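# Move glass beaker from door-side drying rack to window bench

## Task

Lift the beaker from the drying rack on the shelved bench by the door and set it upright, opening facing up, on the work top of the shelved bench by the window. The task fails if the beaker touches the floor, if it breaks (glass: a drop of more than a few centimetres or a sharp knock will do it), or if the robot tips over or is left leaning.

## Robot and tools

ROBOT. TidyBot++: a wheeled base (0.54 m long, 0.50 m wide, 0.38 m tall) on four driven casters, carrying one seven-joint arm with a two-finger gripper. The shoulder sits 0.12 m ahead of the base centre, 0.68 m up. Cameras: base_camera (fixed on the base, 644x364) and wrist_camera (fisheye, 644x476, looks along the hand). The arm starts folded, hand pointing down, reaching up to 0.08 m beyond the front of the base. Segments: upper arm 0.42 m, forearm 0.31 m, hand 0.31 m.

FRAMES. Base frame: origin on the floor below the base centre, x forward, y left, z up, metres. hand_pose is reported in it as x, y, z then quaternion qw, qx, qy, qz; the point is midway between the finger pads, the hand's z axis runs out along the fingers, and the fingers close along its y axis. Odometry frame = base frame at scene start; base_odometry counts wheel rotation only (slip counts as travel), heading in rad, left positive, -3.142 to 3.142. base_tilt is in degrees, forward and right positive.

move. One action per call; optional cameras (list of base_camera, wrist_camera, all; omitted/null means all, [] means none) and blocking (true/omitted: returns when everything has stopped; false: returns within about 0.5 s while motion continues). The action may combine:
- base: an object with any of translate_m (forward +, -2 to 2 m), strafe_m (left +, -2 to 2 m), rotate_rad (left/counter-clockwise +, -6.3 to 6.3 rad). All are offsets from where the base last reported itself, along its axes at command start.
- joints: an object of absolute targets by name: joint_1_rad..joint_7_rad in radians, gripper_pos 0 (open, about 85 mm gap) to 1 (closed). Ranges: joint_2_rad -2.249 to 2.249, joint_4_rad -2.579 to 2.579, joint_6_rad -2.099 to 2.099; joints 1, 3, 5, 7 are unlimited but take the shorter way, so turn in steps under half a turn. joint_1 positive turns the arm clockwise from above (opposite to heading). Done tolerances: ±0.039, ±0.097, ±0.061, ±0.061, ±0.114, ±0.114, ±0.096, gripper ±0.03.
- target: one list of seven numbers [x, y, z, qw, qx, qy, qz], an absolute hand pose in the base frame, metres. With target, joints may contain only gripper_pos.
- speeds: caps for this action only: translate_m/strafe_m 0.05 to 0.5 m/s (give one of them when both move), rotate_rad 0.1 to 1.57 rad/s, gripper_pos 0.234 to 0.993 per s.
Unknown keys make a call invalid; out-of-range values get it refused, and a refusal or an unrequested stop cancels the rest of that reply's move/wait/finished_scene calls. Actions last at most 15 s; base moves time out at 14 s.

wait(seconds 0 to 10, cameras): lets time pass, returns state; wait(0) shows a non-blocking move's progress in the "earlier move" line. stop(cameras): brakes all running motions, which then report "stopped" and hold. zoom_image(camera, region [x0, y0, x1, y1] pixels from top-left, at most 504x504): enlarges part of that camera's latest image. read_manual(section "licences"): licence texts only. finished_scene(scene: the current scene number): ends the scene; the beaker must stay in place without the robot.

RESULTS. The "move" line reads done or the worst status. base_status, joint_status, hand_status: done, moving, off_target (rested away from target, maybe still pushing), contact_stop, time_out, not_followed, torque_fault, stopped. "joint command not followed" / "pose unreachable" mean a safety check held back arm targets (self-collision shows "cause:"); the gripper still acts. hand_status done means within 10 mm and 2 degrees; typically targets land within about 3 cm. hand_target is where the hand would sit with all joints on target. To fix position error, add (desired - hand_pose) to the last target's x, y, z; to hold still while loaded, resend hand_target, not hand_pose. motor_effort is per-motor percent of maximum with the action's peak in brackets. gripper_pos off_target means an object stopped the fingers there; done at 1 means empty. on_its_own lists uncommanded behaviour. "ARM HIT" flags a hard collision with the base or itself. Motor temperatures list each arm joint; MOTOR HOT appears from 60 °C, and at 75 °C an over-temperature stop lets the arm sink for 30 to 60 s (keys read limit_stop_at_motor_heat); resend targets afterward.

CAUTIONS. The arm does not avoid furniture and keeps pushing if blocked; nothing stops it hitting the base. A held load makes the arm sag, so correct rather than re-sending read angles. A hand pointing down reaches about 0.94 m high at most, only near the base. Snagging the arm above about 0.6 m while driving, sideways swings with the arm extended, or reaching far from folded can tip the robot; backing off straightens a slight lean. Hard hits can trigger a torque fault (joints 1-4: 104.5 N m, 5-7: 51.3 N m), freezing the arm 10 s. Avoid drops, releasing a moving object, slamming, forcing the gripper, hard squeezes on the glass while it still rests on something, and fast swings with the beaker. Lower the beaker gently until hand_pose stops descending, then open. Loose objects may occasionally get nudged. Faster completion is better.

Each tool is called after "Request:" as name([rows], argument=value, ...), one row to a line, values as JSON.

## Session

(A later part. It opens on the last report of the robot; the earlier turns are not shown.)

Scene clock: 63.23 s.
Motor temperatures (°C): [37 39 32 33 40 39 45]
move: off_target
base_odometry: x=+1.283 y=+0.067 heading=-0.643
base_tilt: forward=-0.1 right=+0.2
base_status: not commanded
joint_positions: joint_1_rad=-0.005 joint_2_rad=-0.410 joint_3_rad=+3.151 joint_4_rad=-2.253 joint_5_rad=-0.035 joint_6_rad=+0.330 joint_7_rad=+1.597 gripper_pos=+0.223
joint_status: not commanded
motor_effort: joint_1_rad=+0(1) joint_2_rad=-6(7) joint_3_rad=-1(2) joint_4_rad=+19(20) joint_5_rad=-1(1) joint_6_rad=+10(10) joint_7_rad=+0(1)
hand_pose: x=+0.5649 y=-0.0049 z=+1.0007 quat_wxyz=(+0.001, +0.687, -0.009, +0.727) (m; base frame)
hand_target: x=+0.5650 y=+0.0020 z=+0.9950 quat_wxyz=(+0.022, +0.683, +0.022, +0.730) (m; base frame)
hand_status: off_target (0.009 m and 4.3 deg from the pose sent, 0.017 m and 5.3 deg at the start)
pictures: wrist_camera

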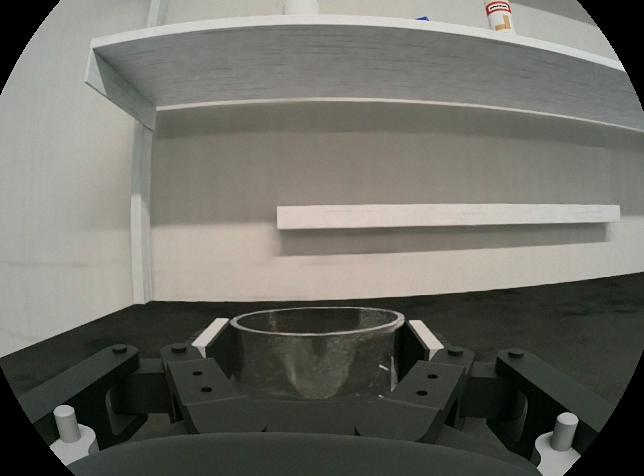

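Request:
zoom_image(camera="wrist_camera", region=[80, 90, 320, 320])

Request:
zoom_image(camera="wrist_camera", region=[440, 0, 644, 260])

Scaled by 2.100.

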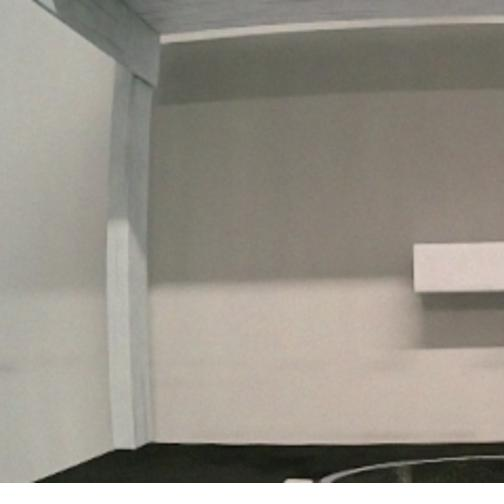

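Scaled by 1.938.

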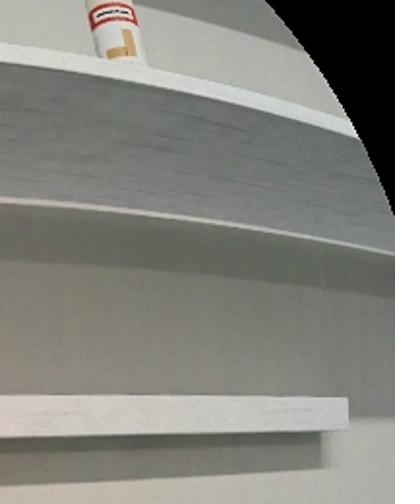

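Request:
move(target=[0.565, 0.002, 0.993, 0.0216, 0.6603, 0.0216, 0.7504], cameras=["wrist_camera"])

Request:
zoom_image(camera="wrist_camera", region=[80, 90, 320, 320])

Request:
zoom_image(camera="wrist_camera", region=[200, 270, 440, 420])

Scene clock: 65.87 s.
Motor temperatures (°C): [37 39 32 33 40 39 45]
move: off_target
base_odometry: x=+1.283 y=+0.067 heading=-0.643
base_tilt: forward=-0.1 right=+0.3
base_status: not commanded
joint_positions: joint_1_rad=-0.005 joint_2_rad=-0.381 joint_3_rad=+3.151 joint_4_rad=-2.311 joint_5_rad=-0.035 joint_6_rad=+0.479 joint_7_rad=+1.597 gripper_pos=+0.223
joint_status: not commanded
motor_effort: joint_1_rad=-1(1) joint_2_rad=-7(8) joint_3_rad=-1(2) joint_4_rad=+19(20) joint_5_rad=+0(1) joint_6_rad=+9(10) joint_7_rad=+0(1)
hand_pose: x=+0.5658 y=-0.0064 z=+0.9994 quat_wxyz=(+0.004, +0.663, -0.010, +0.748) (m; base frame)
hand_target: x=+0.5650 y=+0.0020 z=+0.9930 quat_wxyz=(+0.022, +0.660, +0.022, +0.750) (m; base frame)
hand_status: off_target (0.011 m and 4.2 deg from the pose sent, 0.010 m and 5.9 deg at the start)
pictures: wrist_camera

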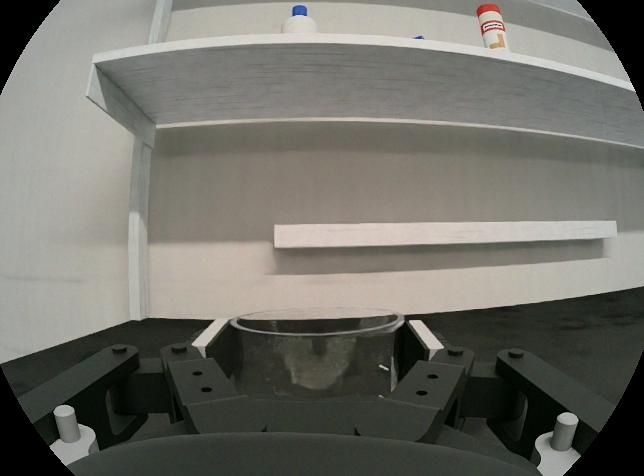

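Scaled by 2.100.

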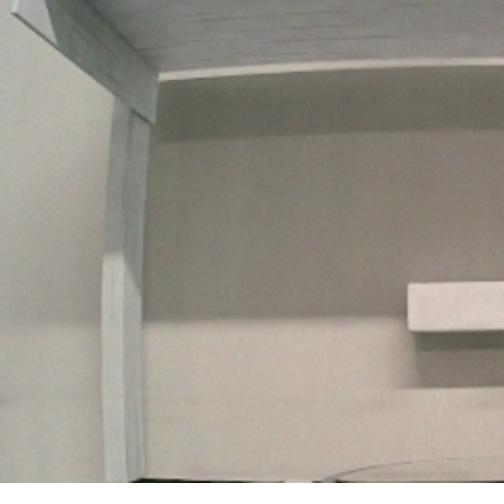

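Scaled by 2.100.

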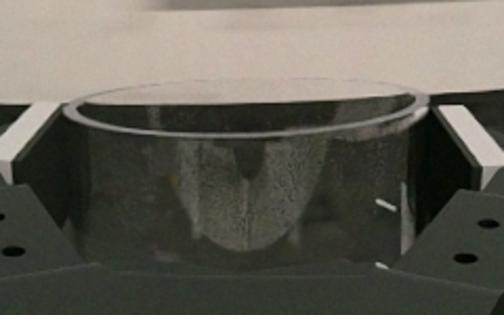

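Request:
move(target=[0.565, 0.002, 0.982, 0.0216, 0.6603, 0.0216, 0.7504], cameras=[])

Request:
move(target=[0.565, 0.002, 0.975, 0.0216, 0.6603, 0.0216, 0.7504], cameras=["wrist_camera"])

Scene clock: 66.80 s.
Motor temperatures (°C): [37 39 32 33 40 39 45]
move: off_target
base_odometry: x=+1.283 y=+0.067 heading=-0.643
base_tilt: forward=-0.1 right=+0.3
base_status: not commanded
joint_positions: joint_1_rad=-0.005 joint_2_rad=-0.368 joint_3_rad=+3.151 joint_4_rad=-2.343 joint_5_rad=-0.035 joint_6_rad=+0.527 joint_7_rad=+1.597 gripper_pos=+0.223
joint_status: not commanded
motor_effort: joint_1_rad=+0(1) joint_2_rad=-7(8) joint_3_rad=+0(1) joint_4_rad=+17(19) joint_5_rad=+0(1) joint_6_rad=+8(10) joint_7_rad=+1(1)
hand_pose: x=+0.5655 y=-0.0068 z=+0.9891 quat_wxyz=(+0.004, +0.662, -0.011, +0.749) (m; base frame)
hand_target: x=+0.5650 y=+0.0020 z=+0.9820 quat_wxyz=(+0.022, +0.660, +0.022, +0.750) (m; base frame)
hand_status: off_target (0.011 m and 4.2 deg from the pose sent, 0.019 m and 4.2 deg at the start)
pictures: none
No camera images: "cameras" was empty.

Scene clock: 67.37 s.
Motor temperatures (°C): [37 39 32 33 40 39 45]
move: off_target
base_odometry: x=+1.283 y=+0.067 heading=-0.643
base_tilt: forward=-0.1 right=+0.3
base_status: not commanded
joint_positions: joint_1_rad=-0.005 joint_2_rad=-0.363 joint_3_rad=+3.151 joint_4_rad=-2.356 joint_5_rad=-0.035 joint_6_rad=+0.562 joint_7_rad=+1.597 gripper_pos=+0.223
joint_status: not commanded
motor_effort: joint_1_rad=+0(1) joint_2_rad=-7(7) joint_3_rad=-1(2) joint_4_rad=+18(18) joint_5_rad=+0(1) joint_6_rad=+9(9) joint_7_rad=+1(1)
hand_pose: x=+0.5647 y=-0.0071 z=+0.9894 quat_wxyz=(+0.005, +0.656, -0.011, +0.754) (m; base frame)
hand_target: x=+0.5650 y=+0.0020 z=+0.9750 quat_wxyz=(+0.022, +0.660, +0.022, +0.750) (m; base frame)
hand_status: off_target (0.017 m and 4.2 deg from the pose sent, 0.017 m and 4.2 deg at the start)
pictures: wrist_camera

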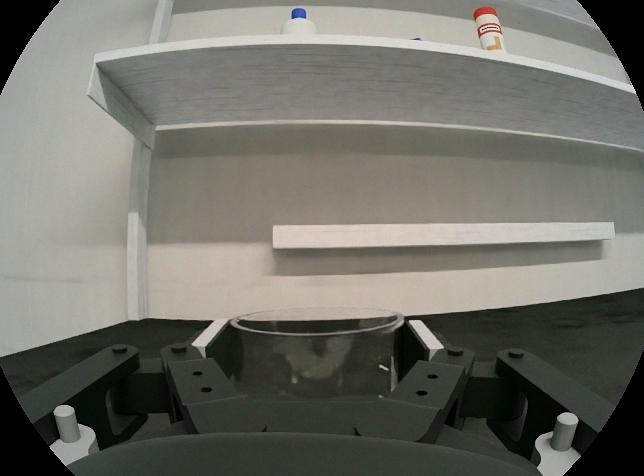

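Request:
move(joints={"gripper_pos": 0.17}, speeds={"gripper_pos": 0.234}, cameras=["wrist_camera"])

Request:
zoom_image(camera="wrist_camera", region=[180, 250, 460, 440])

Scene clock: 68.23 s.
Motor temperatures (°C): [37 39 32 33 40 39 45]
move: done
base_odometry: x=+1.283 y=+0.067 heading=-0.643
base_tilt: forward=-0.1 right=+0.3
base_status: not commanded
joint_positions: joint_1_rad=-0.005 joint_2_rad=-0.362 joint_3_rad=+3.151 joint_4_rad=-2.356 joint_5_rad=-0.035 joint_6_rad=+0.562 joint_7_rad=+1.597 gripper_pos=+0.172
joint_status: all done
motor_effort: joint_1_rad=+0(1) joint_2_rad=-6(7) joint_3_rad=-1(1) joint_4_rad=+17(18) joint_5_rad=+0(1) joint_6_rad=+8(9) joint_7_rad=+0(1)
hand_pose: x=+0.5649 y=-0.0071 z=+0.9892 quat_wxyz=(+0.005, +0.656, -0.011, +0.754) (m; base frame)
hand_target: x=+0.5650 y=+0.0020 z=+0.9750 quat_wxyz=(+0.022, +0.660, +0.022, +0.750) (m; base frame)
hand_status: not commanded
pictures: wrist_camera

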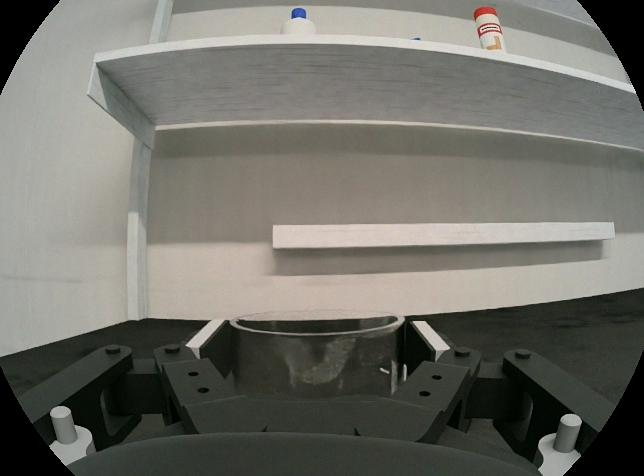

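Scaled by 1.800.

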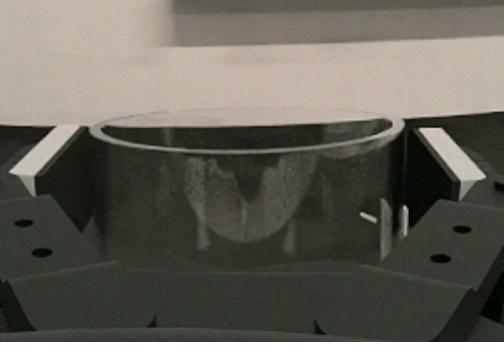

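Request:
move(joints={"gripper_pos": 0.0}, speeds={"gripper_pos": 0.3}, cameras=["wrist_camera"])

Request:
zoom_image(camera="wrist_camera", region=[180, 250, 460, 440])

Scene clock: 69.27 s.
Motor temperatures (°C): [37 39 32 33 40 39 45]
move: done
base_odometry: x=+1.283 y=+0.067 heading=-0.643
base_tilt: forward=-0.1 right=+0.3
base_status: not commanded
joint_positions: joint_1_rad=-0.005 joint_2_rad=-0.362 joint_3_rad=+3.151 joint_4_rad=-2.356 joint_5_rad=-0.035 joint_6_rad=+0.562 joint_7_rad=+1.597 gripper_pos=+0.000
joint_status: all done
motor_effort: joint_1_rad=+0(1) joint_2_rad=-6(7) joint_3_rad=+0(1) joint_4_rad=+17(18) joint_5_rad=+1(1) joint_6_rad=+8(9) joint_7_rad=+1(1)
hand_pose: x=+0.5649 y=-0.0071 z=+0.9892 quat_wxyz=(+0.005, +0.656, -0.011, +0.754) (m; base frame)
hand_target: x=+0.5650 y=+0.0020 z=+0.9750 quat_wxyz=(+0.022, +0.660, +0.022, +0.750) (m; base frame)
hand_status: not commanded
pictures: wrist_camera

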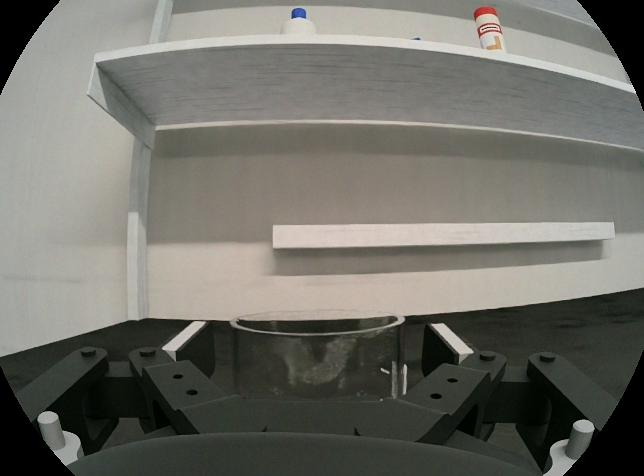

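Scaled by 1.800.

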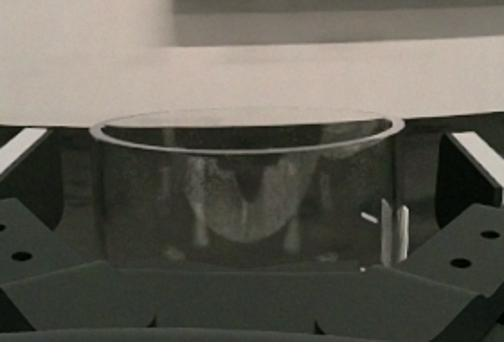

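Beaker stands still. Back off straight.

Request:
move(base={"translate_m": -0.35}, speeds={"translate_m": 0.3}, cameras=["wrist_camera"])

Request:
zoom_image(camera="wrist_camera", region=[220, 180, 420, 350])

Scene clock: 71.47 s.
Motor temperatures (°C): [37 39 32 33 40 39 45]
move: done
base_odometry: x=+1.002 y=+0.277 heading=-0.643
base_tilt: forward=-0.1 right=+0.3
base_status: done
joint_positions: joint_1_rad=-0.004 joint_2_rad=-0.352 joint_3_rad=+3.150 joint_4_rad=-2.358 joint_5_rad=-0.034 joint_6_rad=+0.563 joint_7_rad=+1.597 gripper_pos=+0.000
joint_status: not commanded
motor_effort: joint_1_rad=+0(1) joint_2_rad=-7(9) joint_3_rad=-1(2) joint_4_rad=+17(18) joint_5_rad=-1(2) joint_6_rad=+9(9) joint_7_rad=+0(1)
hand_pose: x=+0.5680 y=-0.0070 z=+0.9840 quat_wxyz=(+0.005, +0.660, -0.010, +0.751) (m; base frame)
hand_target: x=+0.5650 y=+0.0020 z=+0.9750 quat_wxyz=(+0.022, +0.660, +0.022, +0.750) (m; base frame)
hand_status: not commanded
pictures: wrist_camera

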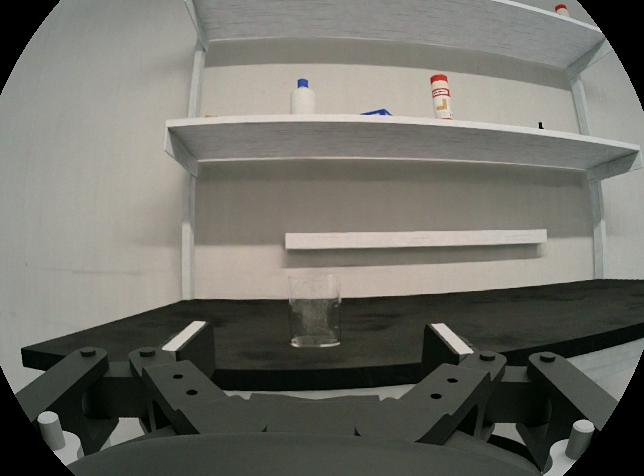

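Scaled by 2.520.

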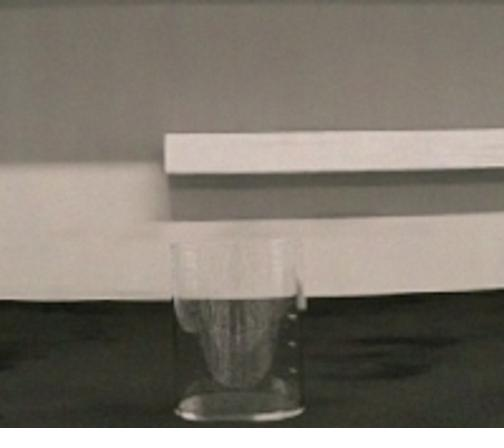

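Standing upright on the work surface, mouth up.

Request:
finished_scene(scene=2)

The scene is finished: the task was done.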